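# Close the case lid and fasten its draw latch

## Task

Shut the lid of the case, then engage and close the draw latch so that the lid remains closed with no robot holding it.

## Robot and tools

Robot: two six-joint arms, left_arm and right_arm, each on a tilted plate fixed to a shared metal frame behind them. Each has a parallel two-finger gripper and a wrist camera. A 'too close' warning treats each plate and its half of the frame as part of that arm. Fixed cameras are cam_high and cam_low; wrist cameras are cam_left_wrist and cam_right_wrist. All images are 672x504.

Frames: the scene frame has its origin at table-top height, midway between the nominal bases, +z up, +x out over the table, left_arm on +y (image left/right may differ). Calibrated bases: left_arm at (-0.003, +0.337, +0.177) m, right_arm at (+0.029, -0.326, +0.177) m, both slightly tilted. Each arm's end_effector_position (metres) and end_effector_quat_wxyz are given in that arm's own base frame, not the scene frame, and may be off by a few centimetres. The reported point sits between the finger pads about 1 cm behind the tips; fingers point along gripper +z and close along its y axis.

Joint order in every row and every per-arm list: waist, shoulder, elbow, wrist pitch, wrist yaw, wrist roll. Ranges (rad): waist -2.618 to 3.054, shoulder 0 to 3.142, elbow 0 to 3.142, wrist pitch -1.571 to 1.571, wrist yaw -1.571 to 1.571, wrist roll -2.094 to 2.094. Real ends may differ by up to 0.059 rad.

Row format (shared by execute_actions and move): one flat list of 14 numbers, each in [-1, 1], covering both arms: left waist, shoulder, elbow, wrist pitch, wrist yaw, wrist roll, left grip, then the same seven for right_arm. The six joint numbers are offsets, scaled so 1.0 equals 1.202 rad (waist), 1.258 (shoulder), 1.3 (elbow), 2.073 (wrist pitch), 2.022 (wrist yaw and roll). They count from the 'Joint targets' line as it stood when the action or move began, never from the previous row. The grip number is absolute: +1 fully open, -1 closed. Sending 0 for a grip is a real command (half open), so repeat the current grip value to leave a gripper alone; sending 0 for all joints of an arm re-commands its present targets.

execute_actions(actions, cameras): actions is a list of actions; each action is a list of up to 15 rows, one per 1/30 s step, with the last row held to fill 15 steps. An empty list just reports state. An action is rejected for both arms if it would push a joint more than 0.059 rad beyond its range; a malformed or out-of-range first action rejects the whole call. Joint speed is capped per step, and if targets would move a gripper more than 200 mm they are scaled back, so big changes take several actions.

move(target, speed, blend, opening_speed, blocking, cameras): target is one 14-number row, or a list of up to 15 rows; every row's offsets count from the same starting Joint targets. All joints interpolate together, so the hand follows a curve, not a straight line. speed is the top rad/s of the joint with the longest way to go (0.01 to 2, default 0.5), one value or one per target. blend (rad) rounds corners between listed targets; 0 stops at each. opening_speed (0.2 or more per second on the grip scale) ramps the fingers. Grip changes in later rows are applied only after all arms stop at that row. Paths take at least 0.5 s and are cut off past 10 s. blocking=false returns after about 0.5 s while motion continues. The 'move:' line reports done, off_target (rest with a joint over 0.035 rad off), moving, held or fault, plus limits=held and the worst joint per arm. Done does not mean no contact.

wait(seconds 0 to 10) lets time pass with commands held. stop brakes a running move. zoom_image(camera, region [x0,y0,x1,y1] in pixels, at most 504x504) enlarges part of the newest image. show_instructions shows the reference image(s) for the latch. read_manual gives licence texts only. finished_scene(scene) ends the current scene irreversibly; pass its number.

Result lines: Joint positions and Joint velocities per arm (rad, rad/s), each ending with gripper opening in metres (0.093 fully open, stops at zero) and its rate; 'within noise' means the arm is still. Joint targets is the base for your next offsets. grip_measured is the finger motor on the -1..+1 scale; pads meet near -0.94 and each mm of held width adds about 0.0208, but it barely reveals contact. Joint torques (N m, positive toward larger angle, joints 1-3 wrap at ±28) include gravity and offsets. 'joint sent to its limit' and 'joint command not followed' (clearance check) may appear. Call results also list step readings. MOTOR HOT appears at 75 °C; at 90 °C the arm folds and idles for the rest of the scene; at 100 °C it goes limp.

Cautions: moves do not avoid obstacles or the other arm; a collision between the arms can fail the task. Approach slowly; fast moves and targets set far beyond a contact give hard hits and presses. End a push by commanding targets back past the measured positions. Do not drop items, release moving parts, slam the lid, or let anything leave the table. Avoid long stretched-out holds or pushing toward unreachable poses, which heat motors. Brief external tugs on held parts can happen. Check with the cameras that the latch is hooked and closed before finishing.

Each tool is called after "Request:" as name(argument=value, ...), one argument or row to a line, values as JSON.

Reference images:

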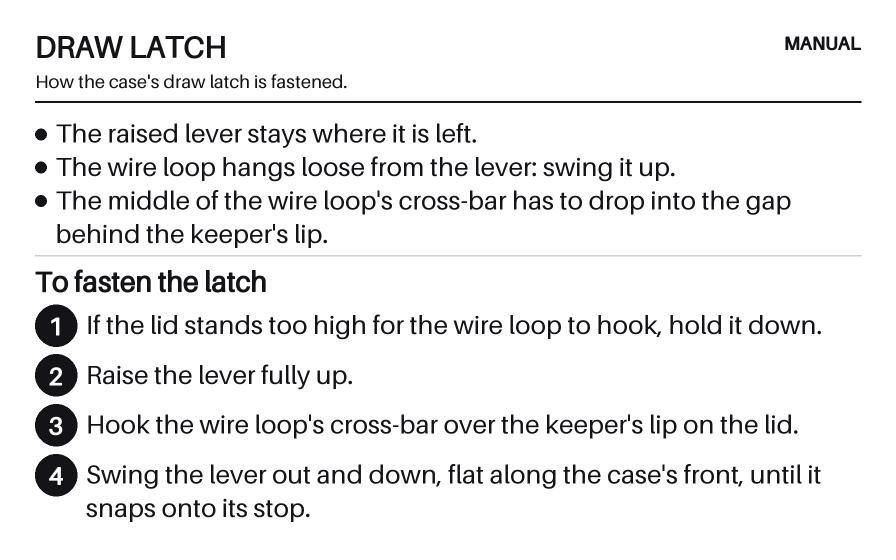

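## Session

Request:
execute_actions(
  actions=[],
)

Scene clock: 0.00 s.
left_arm: end_effector_position=(+0.2309, -0.1673, +0.1511) grip_measured=+1.000 end_effector_quat_wxyz=(+0.402, +0.437, +0.627, -0.504) | right_arm: end_effector_position=(+0.3828, +0.2423, +0.1596) grip_measured=+1.000 end_effector_quat_wxyz=(+0.099, -0.092, +0.991, -0.026)
Joint positions: left_arm=[-0.007 1.39 0.629 -0.411 1.387 0.876 0.093] | right_arm=[0.617 2.199 2.243 -1.468 0.143 0.422 0.093]
Joint velocities: within noise
Joint torques (N m): no reading
Motor temperatures (°C): left_arm=[27 38 30 27 26 26 23] | right_arm=[24 26 36 24 24 26 23]
Heat: left arm: 38 °C; right arm: 36 °C.
Joint targets: left_arm=[-0.008 1.382 0.641 -0.406 1.391 0.876] | right_arm=[0.616 2.194 2.248 -1.471 0.143 0.422]
Tool commands: left_gripper/opening=+1.0 right_gripper/opening=+1.0

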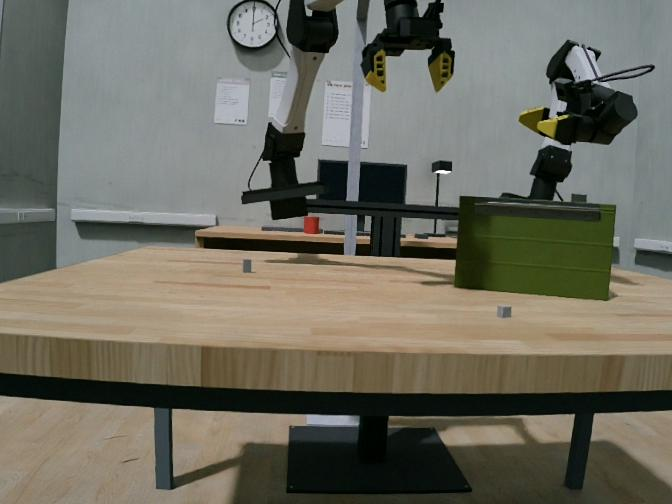

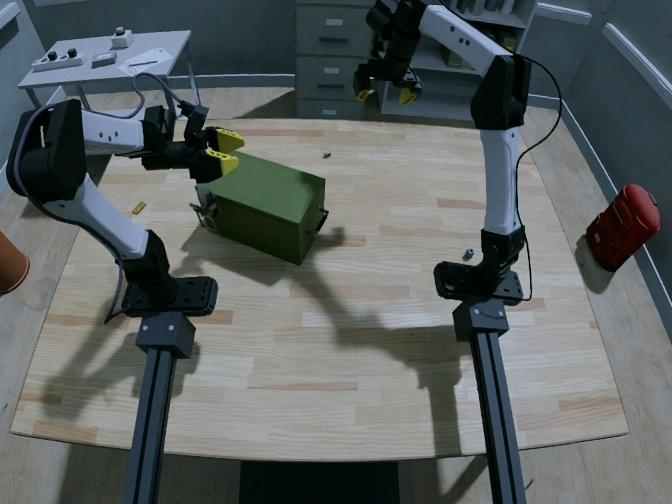

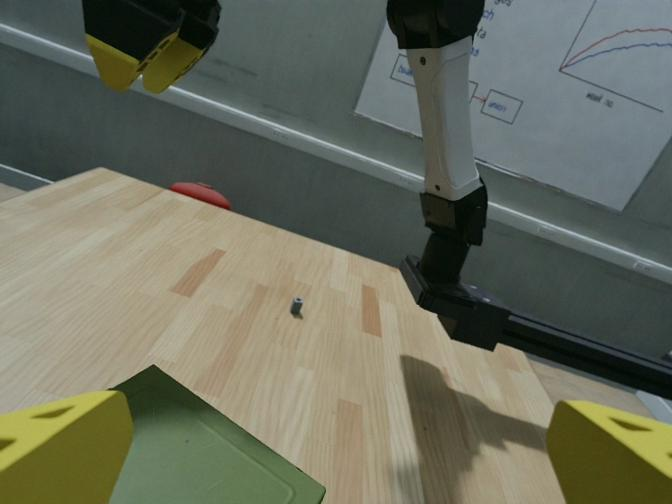

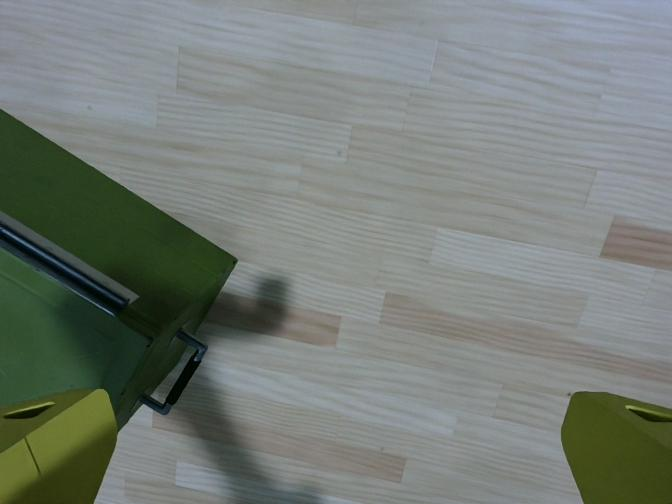

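Request:
zoom_image(
  camera="cam_low",
  region=[170, 140, 350, 275],
)

Request:
zoom_image(
  camera="cam_low",
  region=[180, 175, 240, 235],
)

Scaled by 2.800 from the camera's 672x504 image, which has a finer 960x720 frame.

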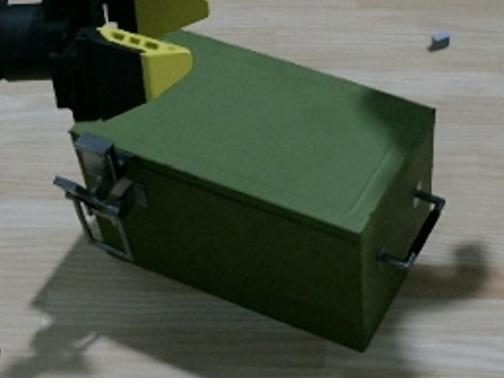

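Scaled by 8.400 from the camera's 672x504 image, which has a finer 960x720 frame.

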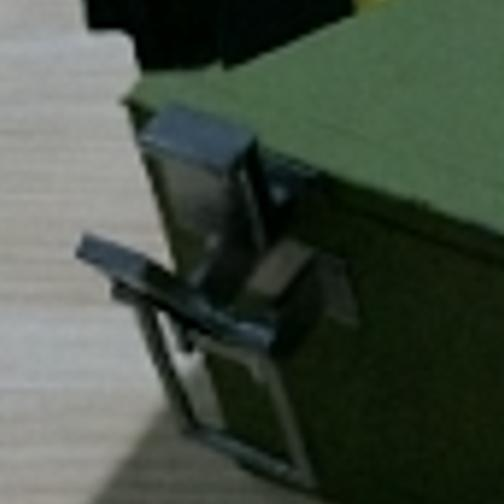

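Request:
move(
  target=[
    [-0.243,0.0938,-0.1085,0.2923,-0.8413,-0.4332,-1,0,0,0,0,0,0,1],
    [-0.992,0.0938,-0.1085,0.2923,-0.8413,-0.4332,-1,0,0,0,0,0,0,1],
  ],
  speed=0.9,
  blend=0.05,
)

Request:
zoom_image(
  camera="cam_left_wrist",
  region=[0, 0, 500, 400],
)

Scene clock: 65.10 s.
left_arm: end_effector_position=(+0.1733, -0.3048, +0.0368) grip_measured=-0.991 end_effector_quat_wxyz=(+0.384, +0.475, +0.787, -0.089) | right_arm: end_effector_position=(+0.3828, +0.2423, +0.1596) grip_measured=+1.000 end_effector_quat_wxyz=(+0.099, -0.092, +0.991, -0.026)
Joint positions: left_arm=[-1.199 1.49 0.509 0.173 -0.305 0.011 0] | right_arm=[0.617 2.199 2.243 -1.468 0.143 0.422 0.093]
Joint velocities: within noise
Joint torques (N m): left_arm=[-1.21 -3.64 6.41 2.49 -0.09 -0.11] | right_arm=[2.17 -13.52 6.42 1.01 0.21 0.07]
Motor temperatures (°C): left_arm=[27 40 33 29 27 26 23] | right_arm=[24 38 40 25 24 26 23]
Heat: left arm: 40 °C; right arm: 40 °C.
Joint targets: left_arm=[-1.200 1.500 0.500 0.201 -0.310 0.001] | right_arm=[0.616 2.194 2.248 -1.471 0.143 0.422]
move: done

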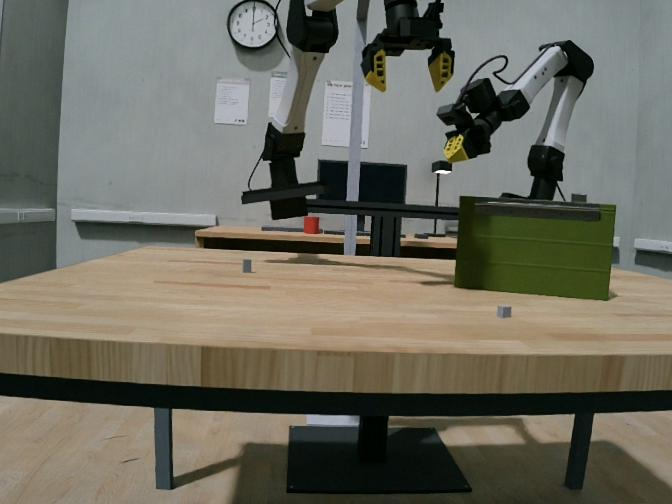

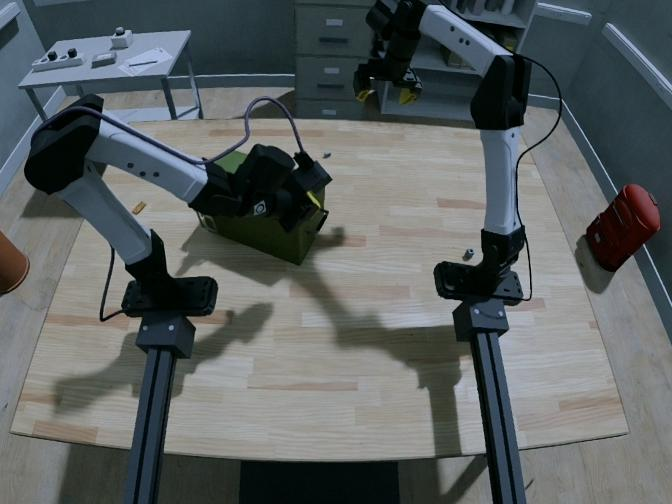

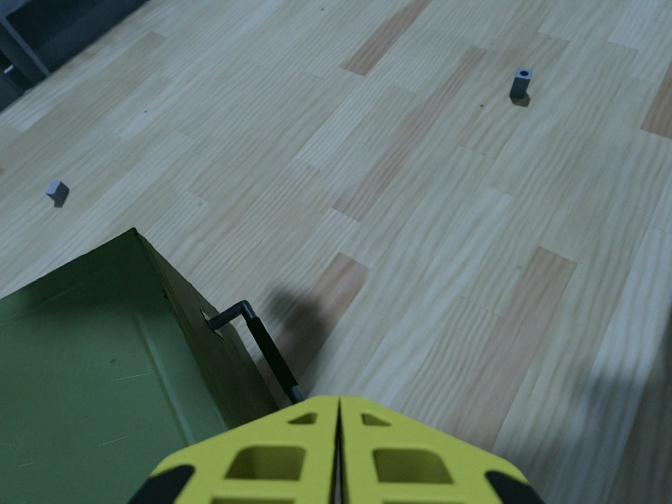

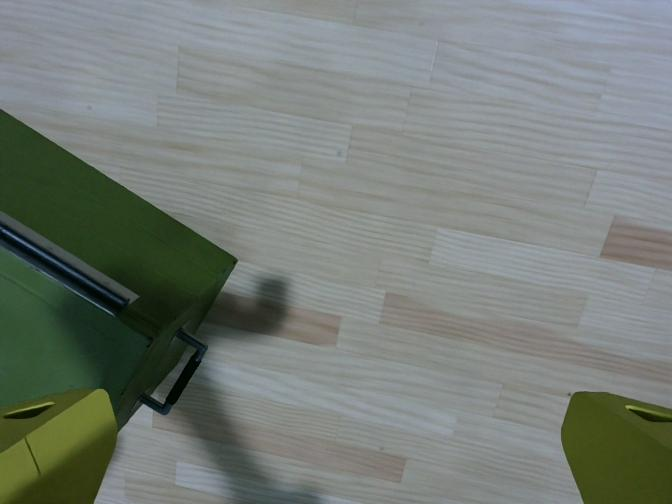

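Scaled by 1.008 from the camera's 672x504 image, which has a finer 960x720 frame.

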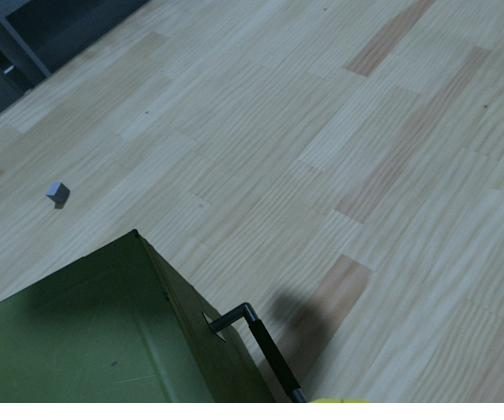

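Request:
move(
  target=[-0.358,0,0,0,0,0,-1,0,0,0,0,0,0,1],
  speed=0.8,
)

Scene clock: 83.37 s.
left_arm: end_effector_position=(+0.0312, -0.3493, +0.0369) grip_measured=-0.991 end_effector_quat_wxyz=(+0.357, +0.631, +0.668, -0.168) | right_arm: end_effector_position=(+0.3828, +0.2423, +0.1596) grip_measured=+1.000 end_effector_quat_wxyz=(+0.099, -0.092, +0.991, -0.026)
Joint positions: left_arm=[-1.628 1.49 0.509 0.173 -0.307 0.01 0] | right_arm=[0.617 2.199 2.243 -1.468 0.143 0.422 0.093]
Joint velocities: within noise
Joint torques (N m): left_arm=[-0.9 -3.51 6.6 2.53 -0.1 -0.11] | right_arm=[2.17 -13.52 6.42 1.01 0.21 0.08]
Motor temperatures (°C): left_arm=[27 39 34 32 27 26 23] | right_arm=[24 39 41 25 24 26 23]
Heat: left arm: 39 °C; right arm: 41 °C.
Joint targets: left_arm=[-1.631 1.500 0.500 0.200 -0.310 0.000] | right_arm=[0.616 2.194 2.248 -1.471 0.143 0.422]
move: done

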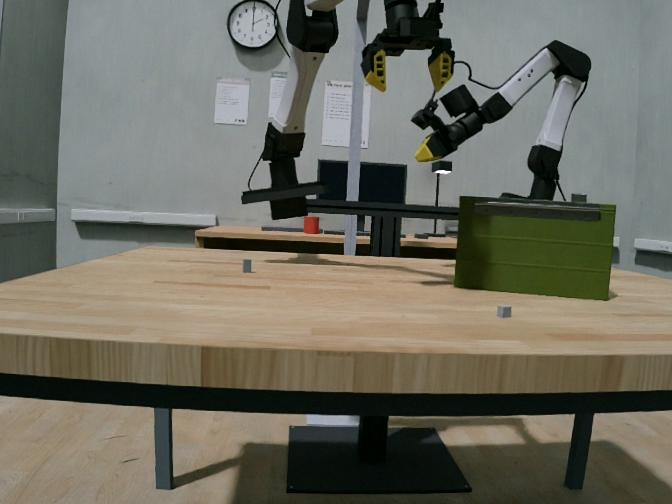

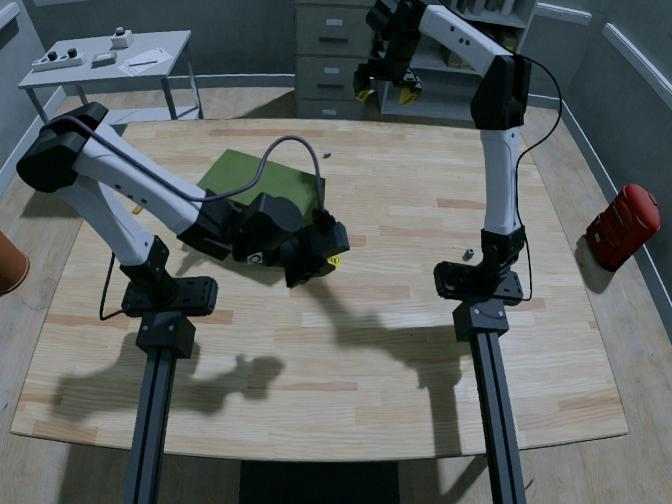

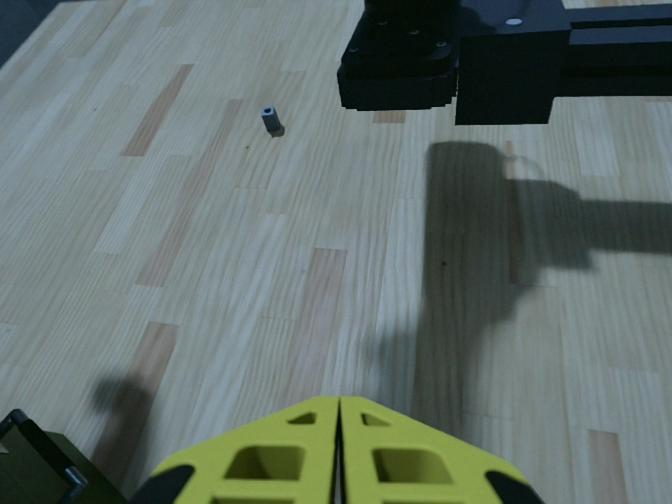

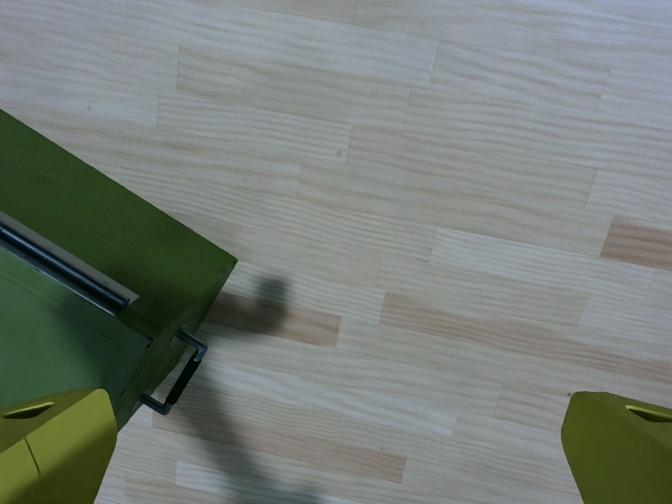

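Request:
zoom_image(
  camera="cam_right_wrist",
  region=[80, 240, 300, 440],
)

Request:
zoom_image(
  camera="cam_low",
  region=[420, 150, 640, 320],
)

Scaled by 2.291 from the camera's 672x504 image, which has a finer 960x720 frame.

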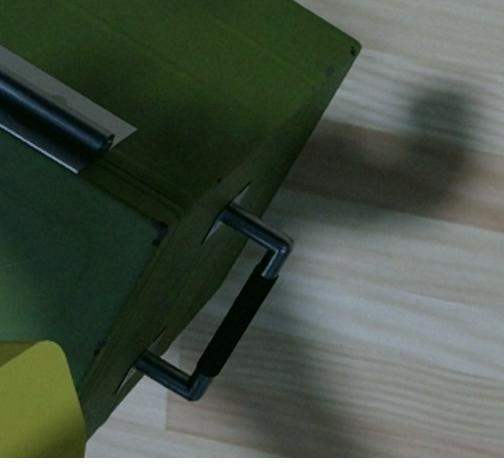

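Scaled by 2.291 from the camera's 672x504 image, which has a finer 960x720 frame.

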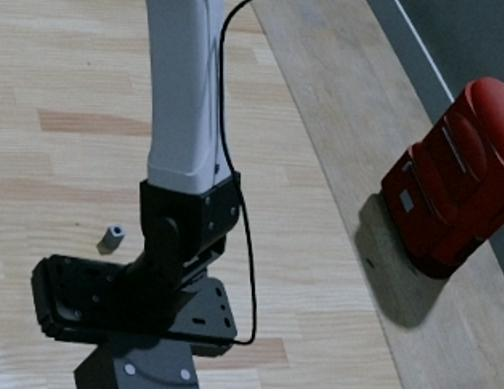

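Request:
move(
  target=[0,0,0,0,0,0,-1,0.299,-0.269,-1.082,0.626,-0.063,0.448,-0.4],
  speed=0.7,
)

every number of target must lie in its column's range; nothing of the call was run
Scene clock: 156.40 s.
left_arm: end_effector_position=(+0.0312, -0.3493, +0.0369) grip_measured=-0.991 end_effector_quat_wxyz=(+0.357, +0.631, +0.668, -0.168) | right_arm: end_effector_position=(+0.3828, +0.2423, +0.1596) grip_measured=+1.000 end_effector_quat_wxyz=(+0.099, -0.092, +0.991, -0.026)
Joint positions: left_arm=[-1.628 1.49 0.509 0.173 -0.307 0.01 0] | right_arm=[0.617 2.199 2.243 -1.468 0.143 0.422 0.093]
Joint velocities: within noise
Joint torques (N m): left_arm=[-0.95 -3.51 6.6 2.53 -0.11 -0.11] | right_arm=[2.15 -13.53 6.42 1.01 0.21 0.08]
Motor temperatures (°C): left_arm=[27 38 35 37 26 26 23] | right_arm=[24 43 42 25 24 26 23]
Heat: left arm: 38 °C; right arm: 43 °C.
Joint targets: left_arm=[-1.631 1.500 0.500 0.200 -0.310 0.000] | right_arm=[0.616 2.194 2.248 -1.471 0.143 0.422]
Tool commands: left_gripper/opening=-1.0 right_gripper/opening=+1.0

Request:
move(
  target=[0,0,0,0,0,0,-1,0.24,-0.215,-0.866,0.5,-0.05,0.448,-0.4],
  speed=0.8,
)

Scene clock: 160.83 s.
left_arm: end_effector_position=(+0.0312, -0.3493, +0.0369) grip_measured=-0.991 end_effector_quat_wxyz=(+0.357, +0.631, +0.668, -0.168) | right_arm: end_effector_position=(+0.2580, +0.3120, -0.0076) grip_measured=-0.398 end_effector_quat_wxyz=(+0.094, +0.207, +0.965, +0.130)
Joint positions: left_arm=[-1.628 1.49 0.509 0.173 -0.307 0.01 0] | right_arm=[0.902 1.947 1.135 -0.442 0.054 1.317 0.026]
Joint velocities: within noise
Joint torques (N m): left_arm=[-0.91 -3.55 6.57 2.53 -0.1 -0.1] | right_arm=[1.74 -12.77 5.15 1.52 0.08 0.14]
Motor temperatures (°C): left_arm=[27 38 35 38 26 26 23] | right_arm=[24 43 42 25 24 26 23]
Heat: left arm: 38 °C; right arm: 43 °C.
Joint targets: left_arm=[-1.631 1.500 0.500 0.200 -0.310 0.000] | right_arm=[0.905 1.923 1.122 -0.434 0.042 1.328]
move: done

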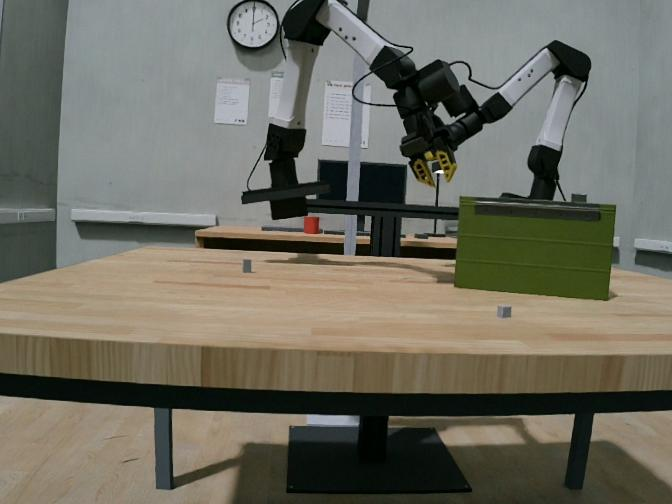

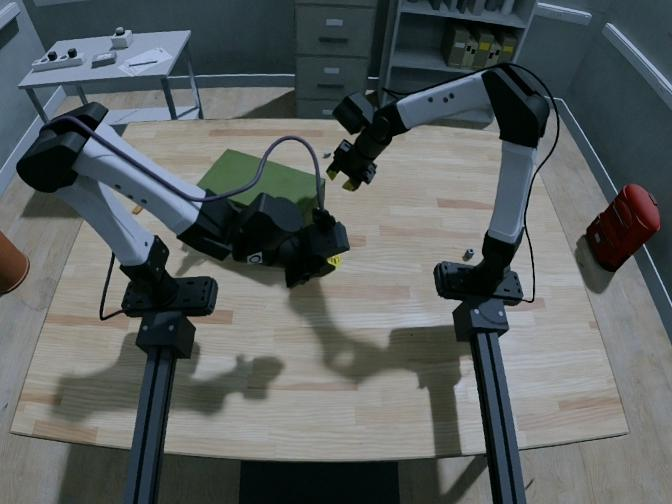

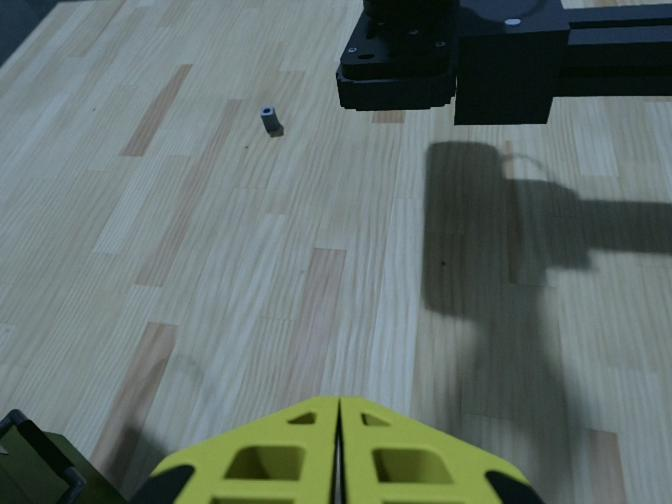

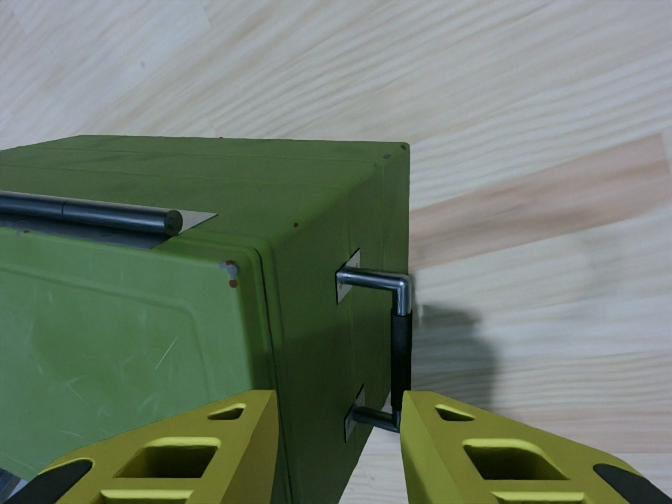

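Request:
move(
  target=[0,0,0,0,0,0,-1,0.099,0.0215,-0.227,0.1775,-0.004,0.021,-0.4],
  speed=0.6,
  cameras=["cam_high","cam_right_wrist"],
)

Scene clock: 182.17 s.
left_arm: end_effector_position=(+0.0312, -0.3493, +0.0369) grip_measured=-0.991 end_effector_quat_wxyz=(+0.357, +0.631, +0.668, -0.168) | right_arm: end_effector_position=(+0.2011, +0.3134, -0.0571) grip_measured=-0.398 end_effector_quat_wxyz=(+0.092, +0.170, +0.966, +0.172)
Joint positions: left_arm=[-1.628 1.49 0.509 0.173 -0.307 0.01 0] | right_arm=[1.02 1.946 0.839 -0.073 0.044 1.36 0.026]
Joint velocities: within noise
Joint torques (N m): left_arm=[-0.95 -3.58 6.6 2.53 -0.1 -0.1] | right_arm=[1.51 -8.84 4.49 1.75 0.09 0.15]
Motor temperatures (°C): left_arm=[27 37 36 39 26 26 23] | right_arm=[24 42 42 26 24 26 23]
Heat: left arm: 39 °C; right arm: 42 °C.
Joint targets: left_arm=[-1.631 1.500 0.500 0.200 -0.310 0.000] | right_arm=[1.023 1.950 0.827 -0.066 0.034 1.370]
move: done
Images, in order (width x height): cam_high 672x504, cam_right_wrist 672x504.

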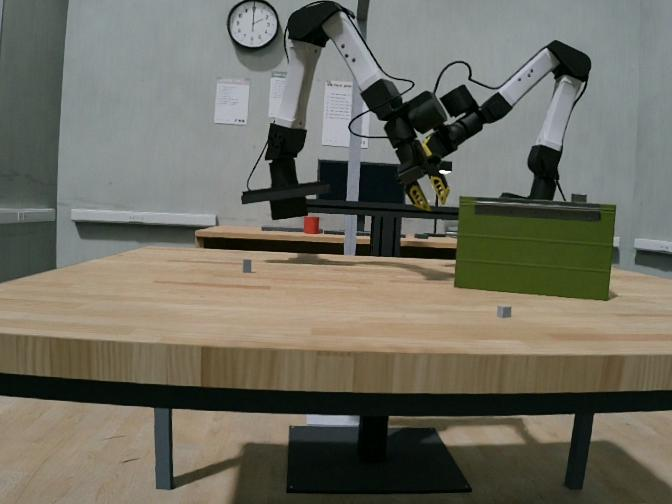

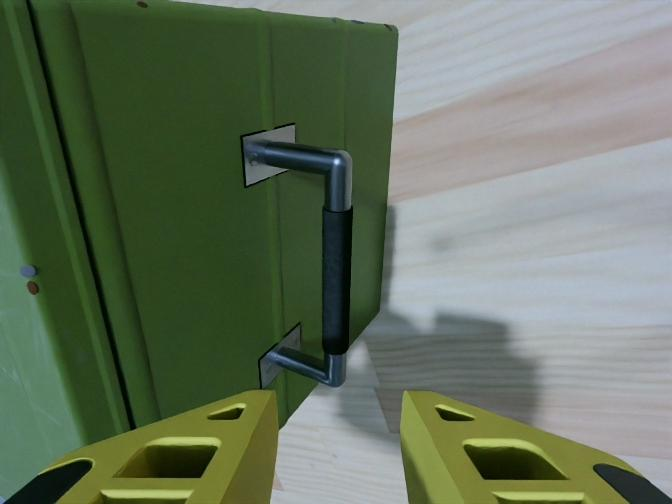

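Request:
move(
  target=[0,0,0,0,0,0,-1,-0.005,0.2385,0.087,0.0917,0,0,-0.4],
  speed=0.3,
  cameras=["cam_high","cam_right_wrist"],
)

Scene clock: 189.27 s.
left_arm: end_effector_position=(+0.0312, -0.3493, +0.0369) grip_measured=-0.991 end_effector_quat_wxyz=(+0.357, +0.631, +0.668, -0.168) | right_arm: end_effector_position=(+0.2110, +0.3296, -0.1255) grip_measured=-0.398 end_effector_quat_wxyz=(+0.089, +0.171, +0.967, +0.165)
Joint positions: left_arm=[-1.628 1.49 0.509 0.173 -0.307 0.01 0] | right_arm=[1.02 2.233 0.92 0.117 0.044 1.361 0.026]
Joint velocities: within noise
Joint torques (N m): left_arm=[-0.91 -3.56 6.61 2.53 -0.1 -0.09] | right_arm=[1.25 -9.31 6.06 1.73 0.1 0.14]
Motor temperatures (°C): left_arm=[27 37 36 39 26 26 23] | right_arm=[24 41 41 27 24 26 23]
Heat: left arm: 39 °C; right arm: 41 °C.
Joint targets: left_arm=[-1.631 1.500 0.500 0.200 -0.310 0.000] | right_arm=[1.017 2.250 0.940 0.124 0.034 1.370]
move: done
Images, in order (width x height): cam_high 672x504, cam_right_wrist 672x504.

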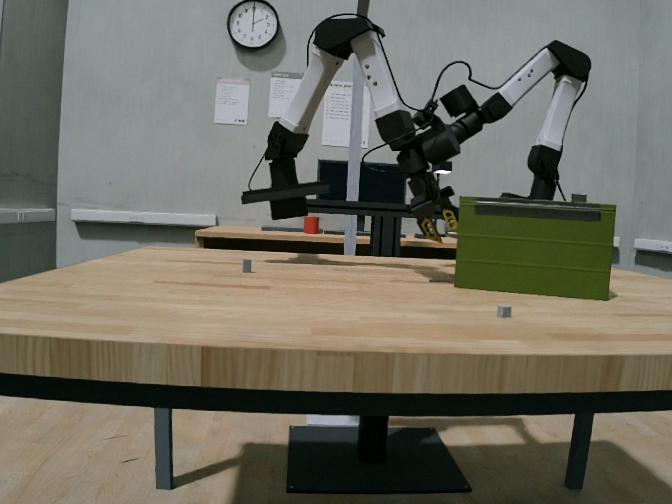

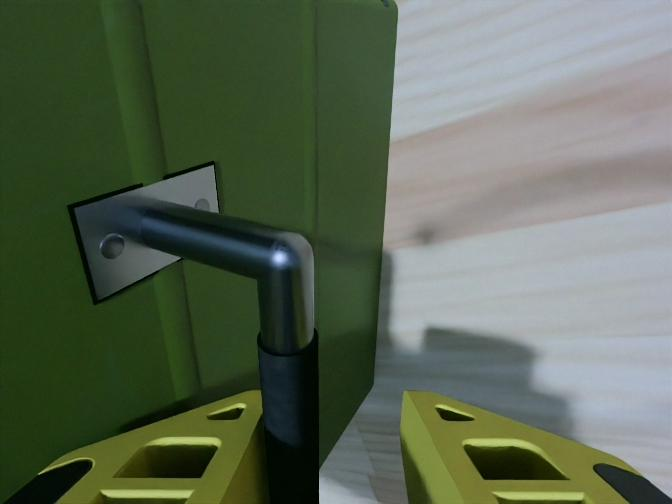

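Request:
move(
  target=[0,0,0,0,0,0,-1,0.003,-0.04,0.01,-0.0165,0,0,-0.4],
  speed=0.3,
  cameras=["cam_right_wrist"],
)

Scene clock: 197.00 s.
left_arm: end_effector_position=(+0.0312, -0.3493, +0.0369) grip_measured=-0.991 end_effector_quat_wxyz=(+0.357, +0.631, +0.668, -0.168) | right_arm: end_effector_position=(+0.2123, +0.3318, -0.1225) grip_measured=-0.398 end_effector_quat_wxyz=(+0.089, +0.171, +0.967, +0.165)
Joint positions: left_arm=[-1.628 1.49 0.509 0.173 -0.307 0.01 0] | right_arm=[1.02 2.227 0.929 0.103 0.044 1.361 0.026]
Joint velocities: within noise
Joint torques (N m): left_arm=[-0.94 -3.54 6.57 2.53 -0.11 -0.1] | right_arm=[1.51 -13.83 6.52 1.49 0.1 0.13]
Motor temperatures (°C): left_arm=[27 37 36 40 26 26 23] | right_arm=[24 40 41 27 24 26 23]
Heat: left arm: 40 °C; right arm: 41 °C.
Joint targets: left_arm=[-1.631 1.500 0.500 0.200 -0.310 0.000] | right_arm=[1.021 2.200 0.953 0.089 0.034 1.370]
move: done
Images, in order (width x height): cam_right_wrist 672x504.

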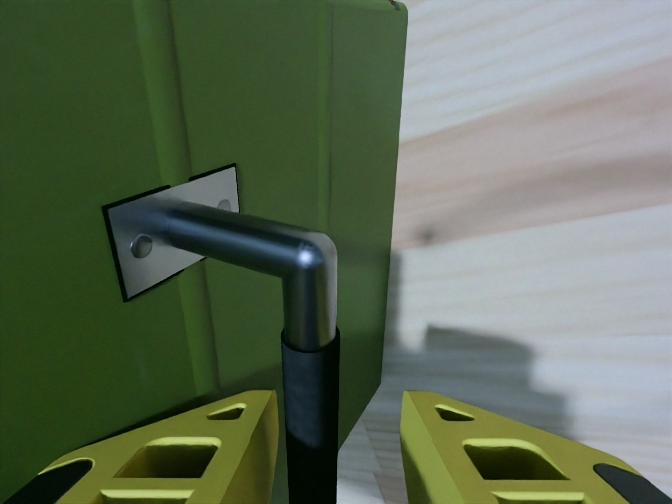

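Request:
move(
  target=[
    [0,0,0,0,0,0,-1,0,-0.022,0.003,-0.006,0,0,-0.4],
    [0,0,0,0,0,0,-1,0,-0.022,0.003,-0.006,0,0,-1],
  ],
  speed=0.3,
  opening_speed=0.6,
  cameras=["cam_right_wrist"],
)

Scene clock: 201.17 s.
left_arm: end_effector_position=(+0.0312, -0.3493, +0.0369) grip_measured=-0.991 end_effector_quat_wxyz=(+0.357, +0.631, +0.668, -0.168) | right_arm: end_effector_position=(+0.2134, +0.3335, -0.1137) grip_measured=-0.921 end_effector_quat_wxyz=(+0.090, +0.172, +0.966, +0.169)
Joint positions: left_arm=[-1.628 1.49 0.509 0.173 -0.307 0.01 0] | right_arm=[1.02 2.199 0.931 0.081 0.044 1.363 0.001]
Joint velocities: within noise
Joint torques (N m): left_arm=[-0.95 -3.54 6.6 2.52 -0.11 -0.1] | right_arm=[1.5 -13.67 6.74 1.64 0.1 0.11]
Motor temperatures (°C): left_arm=[27 37 36 40 26 26 23] | right_arm=[24 41 41 27 24 26 23]
Heat: left arm: 40 °C; right arm: 41 °C.
Joint targets: left_arm=[-1.631 1.500 0.500 0.200 -0.310 0.000] | right_arm=[1.021 2.172 0.957 0.077 0.034 1.370]
move: done
Images, in order (width x height): cam_right_wrist 672x504.

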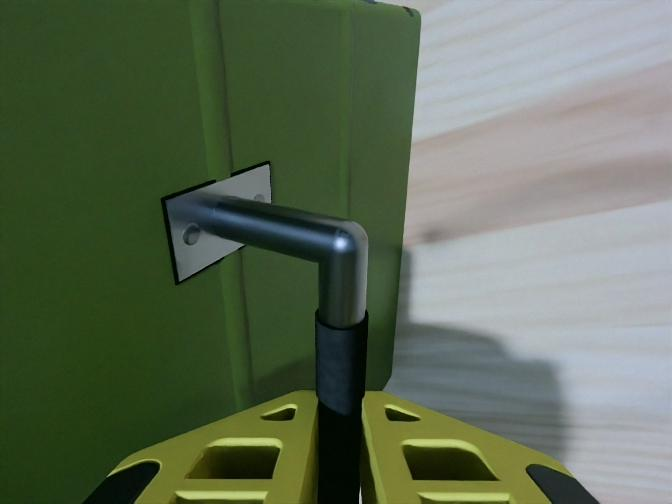

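Request:
move(
  target=[
    [0,0,0,0,0,0,-1,-0.1265,-0.0676,-0.0915,-0.0106,-0.0608,-0.1296,-1],
    [0,0,0,0,0,0,-1,-0.2554,-0.1192,-0.1423,-0.0396,-0.1098,-0.2567,-1],
  ],
  speed=0.3,
  blend=0.05,
)

Scene clock: 243.00 s.
left_arm: end_effector_position=(+0.0312, -0.3493, +0.0369) grip_measured=-0.991 end_effector_quat_wxyz=(+0.357, +0.631, +0.668, -0.168) | right_arm: end_effector_position=(+0.2434, +0.2532, -0.0996) grip_measured=-0.921 end_effector_quat_wxyz=(+0.053, +0.061, +0.982, +0.173)
Joint positions: left_arm=[-1.628 1.49 0.509 0.173 -0.307 0.01 0] | right_arm=[0.726 2.068 0.787 0.035 -0.166 0.878 0.001]
Joint velocities: within noise
Joint torques (N m): left_arm=[-0.9 -3.55 6.58 2.54 -0.11 -0.09] | right_arm=[0.7 -14.24 3.19 1.02 -0.22 -0.18]
Motor temperatures (°C): left_arm=[27 37 36 42 26 26 24] | right_arm=[24 45 41 28 24 26 24]
Heat: left arm: 42 °C; right arm: 45 °C.
Joint targets: left_arm=[-1.631 1.500 0.500 0.200 -0.310 0.000] | right_arm=[0.714 2.022 0.772 -0.005 -0.188 0.851]
move: off_target (right_arm); right_arm: the shoulder is farthest, 0.046 rad from its target

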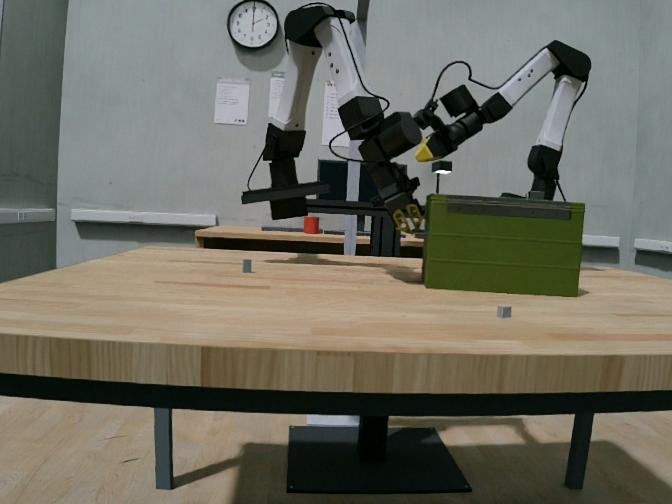

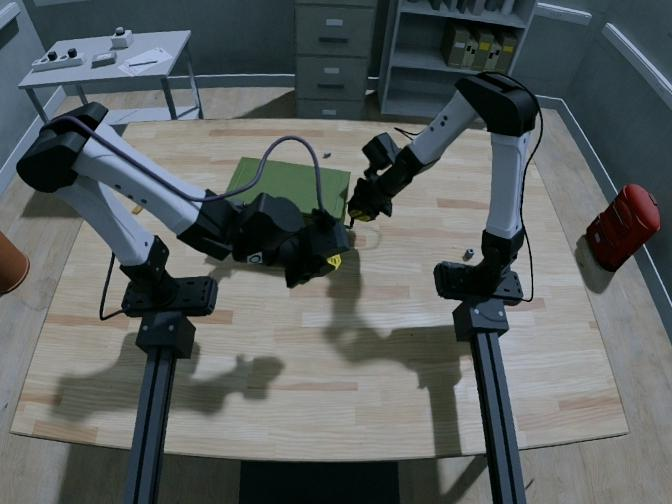

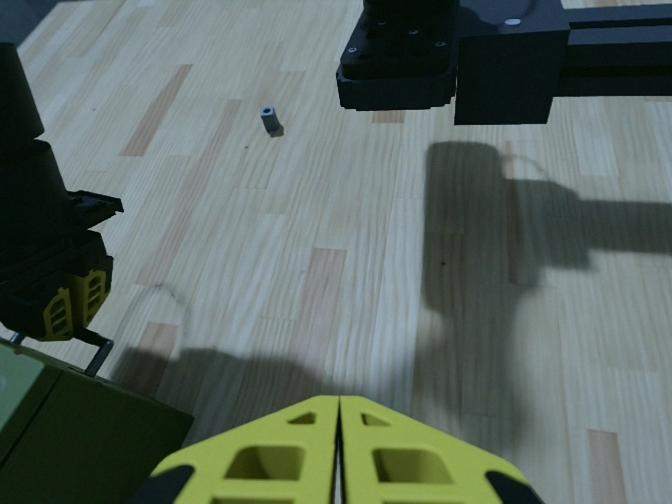

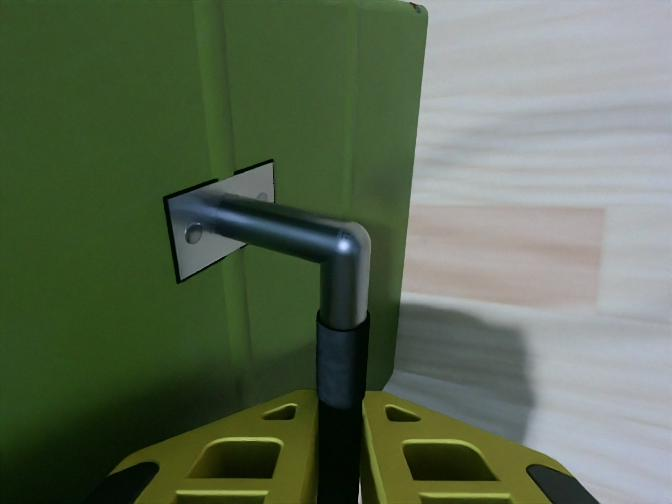

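Request:
move(
  target=[
    [0,0,0,0,0,0,-1,-0.1348,-0.0358,-0.0054,-0.0506,-0.0366,-0.1256,-1],
    [0,0,0,0,0,0,-1,-0.2704,-0.0533,0.0215,-0.1143,-0.0608,-0.2468,-1],
    [0,0,0,0,0,0,-1,-0.4019,-0.0509,0.07,-0.1828,-0.0722,-0.362,-1],
    [0,0,0,0,0,0,-1,-0.5275,-0.0294,0.1408,-0.2547,-0.0737,-0.4703,-1],
  ],
  speed=0.3,
  blend=0.05,
)

Scene clock: 250.60 s.
left_arm: end_effector_position=(+0.0312, -0.3493, +0.0369) grip_measured=-0.991 end_effector_quat_wxyz=(+0.357, +0.631, +0.668, -0.168) | right_arm: end_effector_position=(+0.2919, +0.0806, -0.0674) grip_measured=-0.921 end_effector_quat_wxyz=(+0.000, -0.083, +0.984, +0.161)
Joint positions: left_arm=[-1.628 1.49 0.509 0.173 -0.307 0.01 0] | right_arm=[0.092 1.995 0.916 -0.487 -0.323 -0.075 0.001]
Joint velocities: within noise
Joint torques (N m): left_arm=[-0.94 -3.54 6.61 2.52 -0.11 -0.11] | right_arm=[0.85 -10.63 6.98 -0.09 -0.31 -0.18]
Motor temperatures (°C): left_arm=[27 37 36 42 26 26 24] | right_arm=[24 46 41 27 24 26 25]
Heat: left arm: 42 °C; right arm: 46 °C.
Joint targets: left_arm=[-1.631 1.500 0.500 0.200 -0.310 0.000] | right_arm=[0.080 1.985 0.955 -0.533 -0.337 -0.100]
move: off_target (right_arm); right_arm: the wrist pitch is farthest, 0.046 rad from its target

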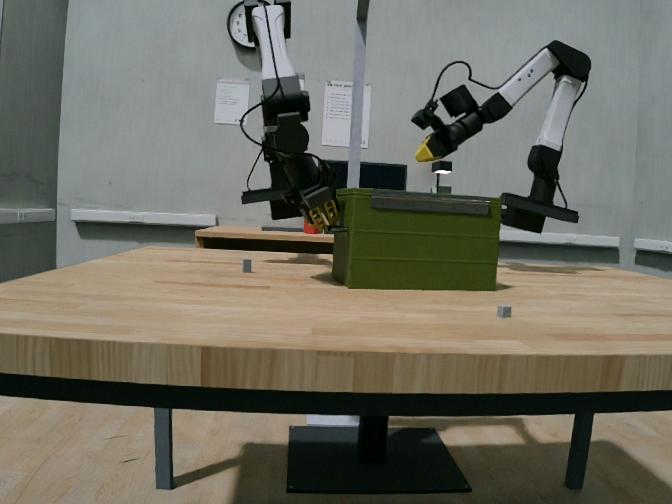

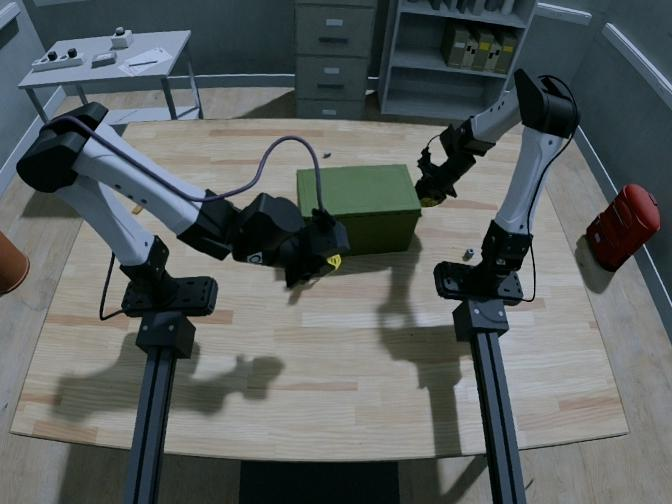

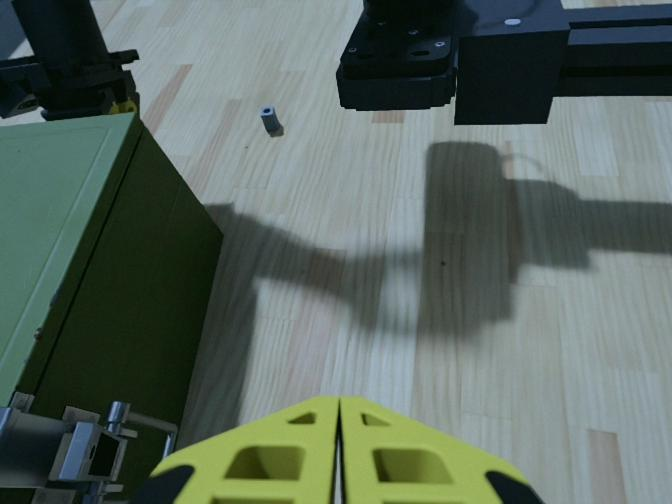

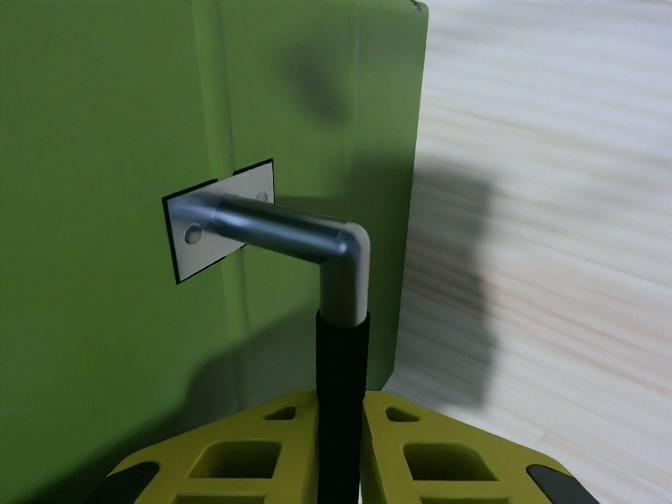

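Request:
move(
  target=[
    [0,0,0,0,0,0,-1,-0.1155,0.039,0.0892,-0.0709,0.006,-0.0994,-1],
    [0,0,0,0,0,0,-1,-0.2221,0.0954,0.1977,-0.1423,0.0203,-0.1909,-1],
  ],
  speed=0.25,
  blend=0.05,
)

Scene clock: 255.87 s.
left_arm: end_effector_position=(+0.0312, -0.3493, +0.0369) grip_measured=-0.991 end_effector_quat_wxyz=(+0.357, +0.631, +0.668, -0.168) | right_arm: end_effector_position=(+0.3183, +0.0005, -0.0511) grip_measured=-0.921 end_effector_quat_wxyz=(-0.021, -0.131, +0.975, +0.176)
Joint positions: left_arm=[-1.628 1.49 0.509 0.173 -0.307 0.01 0] | right_arm=[-0.167 2.105 1.174 -0.79 -0.324 -0.458 0.001]
Joint velocities: within noise
Joint torques (N m): left_arm=[-0.92 -3.54 6.61 2.53 -0.1 -0.11] | right_arm=[0.39 -11.1 6.94 -0.54 0.14 -0.2]
Motor temperatures (°C): left_arm=[27 37 36 42 26 26 24] | right_arm=[24 45 41 27 24 26 25]
Heat: left arm: 42 °C; right arm: 45 °C.
Joint targets: left_arm=[-1.631 1.500 0.500 0.200 -0.310 0.000] | right_arm=[-0.187 2.105 1.212 -0.828 -0.296 -0.486]
move: off_target (right_arm); right_arm: the elbow is farthest, 0.038 rad from its target

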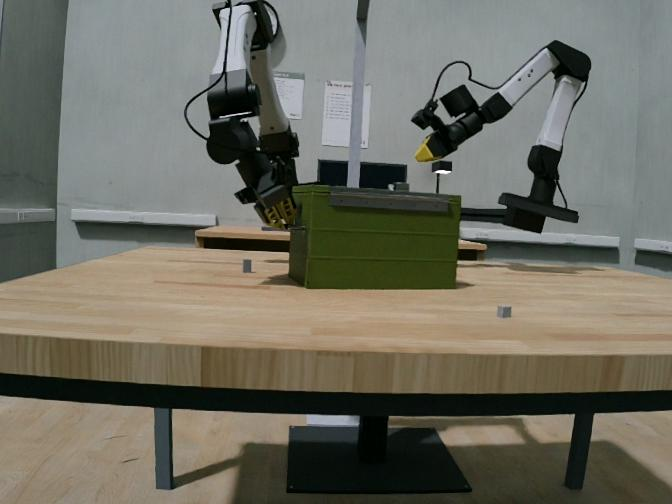

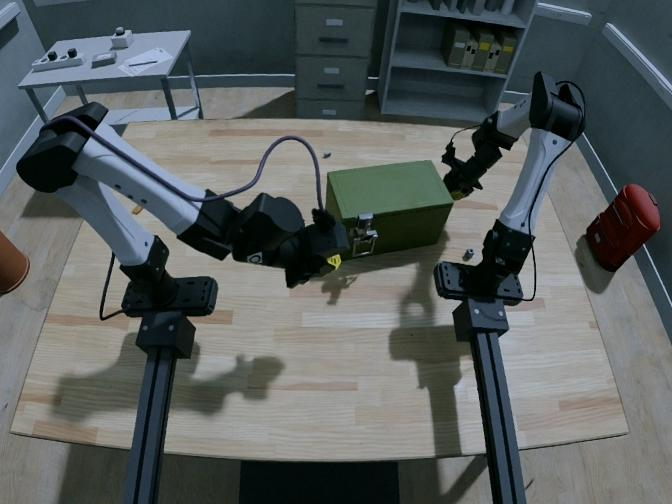

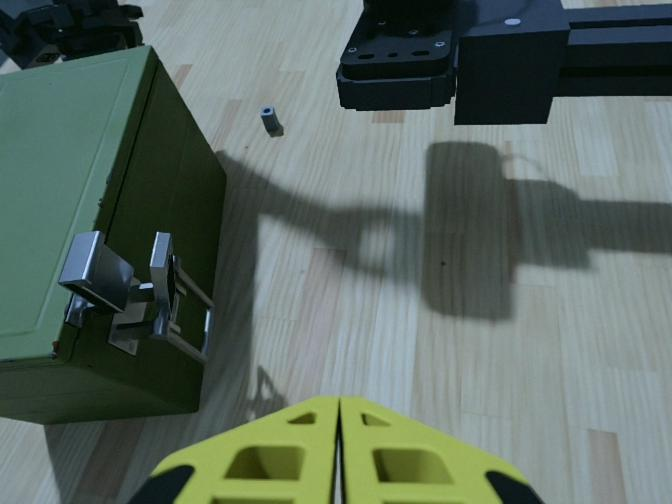

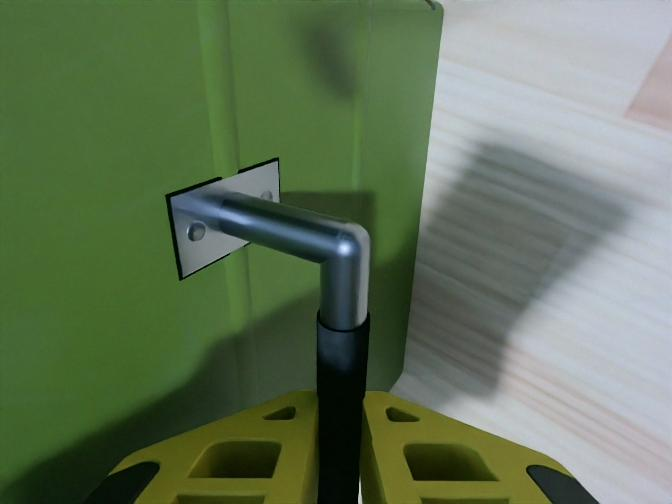

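Request:
zoom_image(
  camera="cam_left_wrist",
  region=[0, 200, 260, 440],
)

Scaled by 1.938 from the camera's 672x504 image, which has a finer 960x720 frame.

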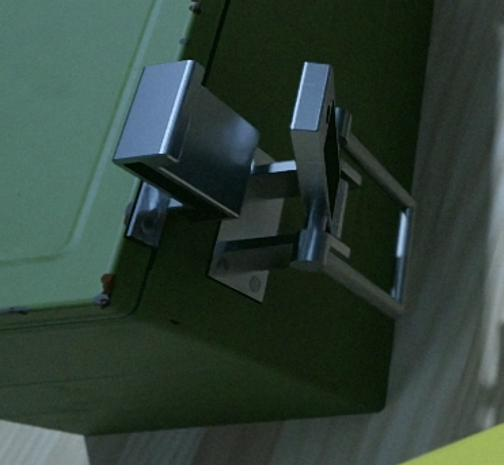

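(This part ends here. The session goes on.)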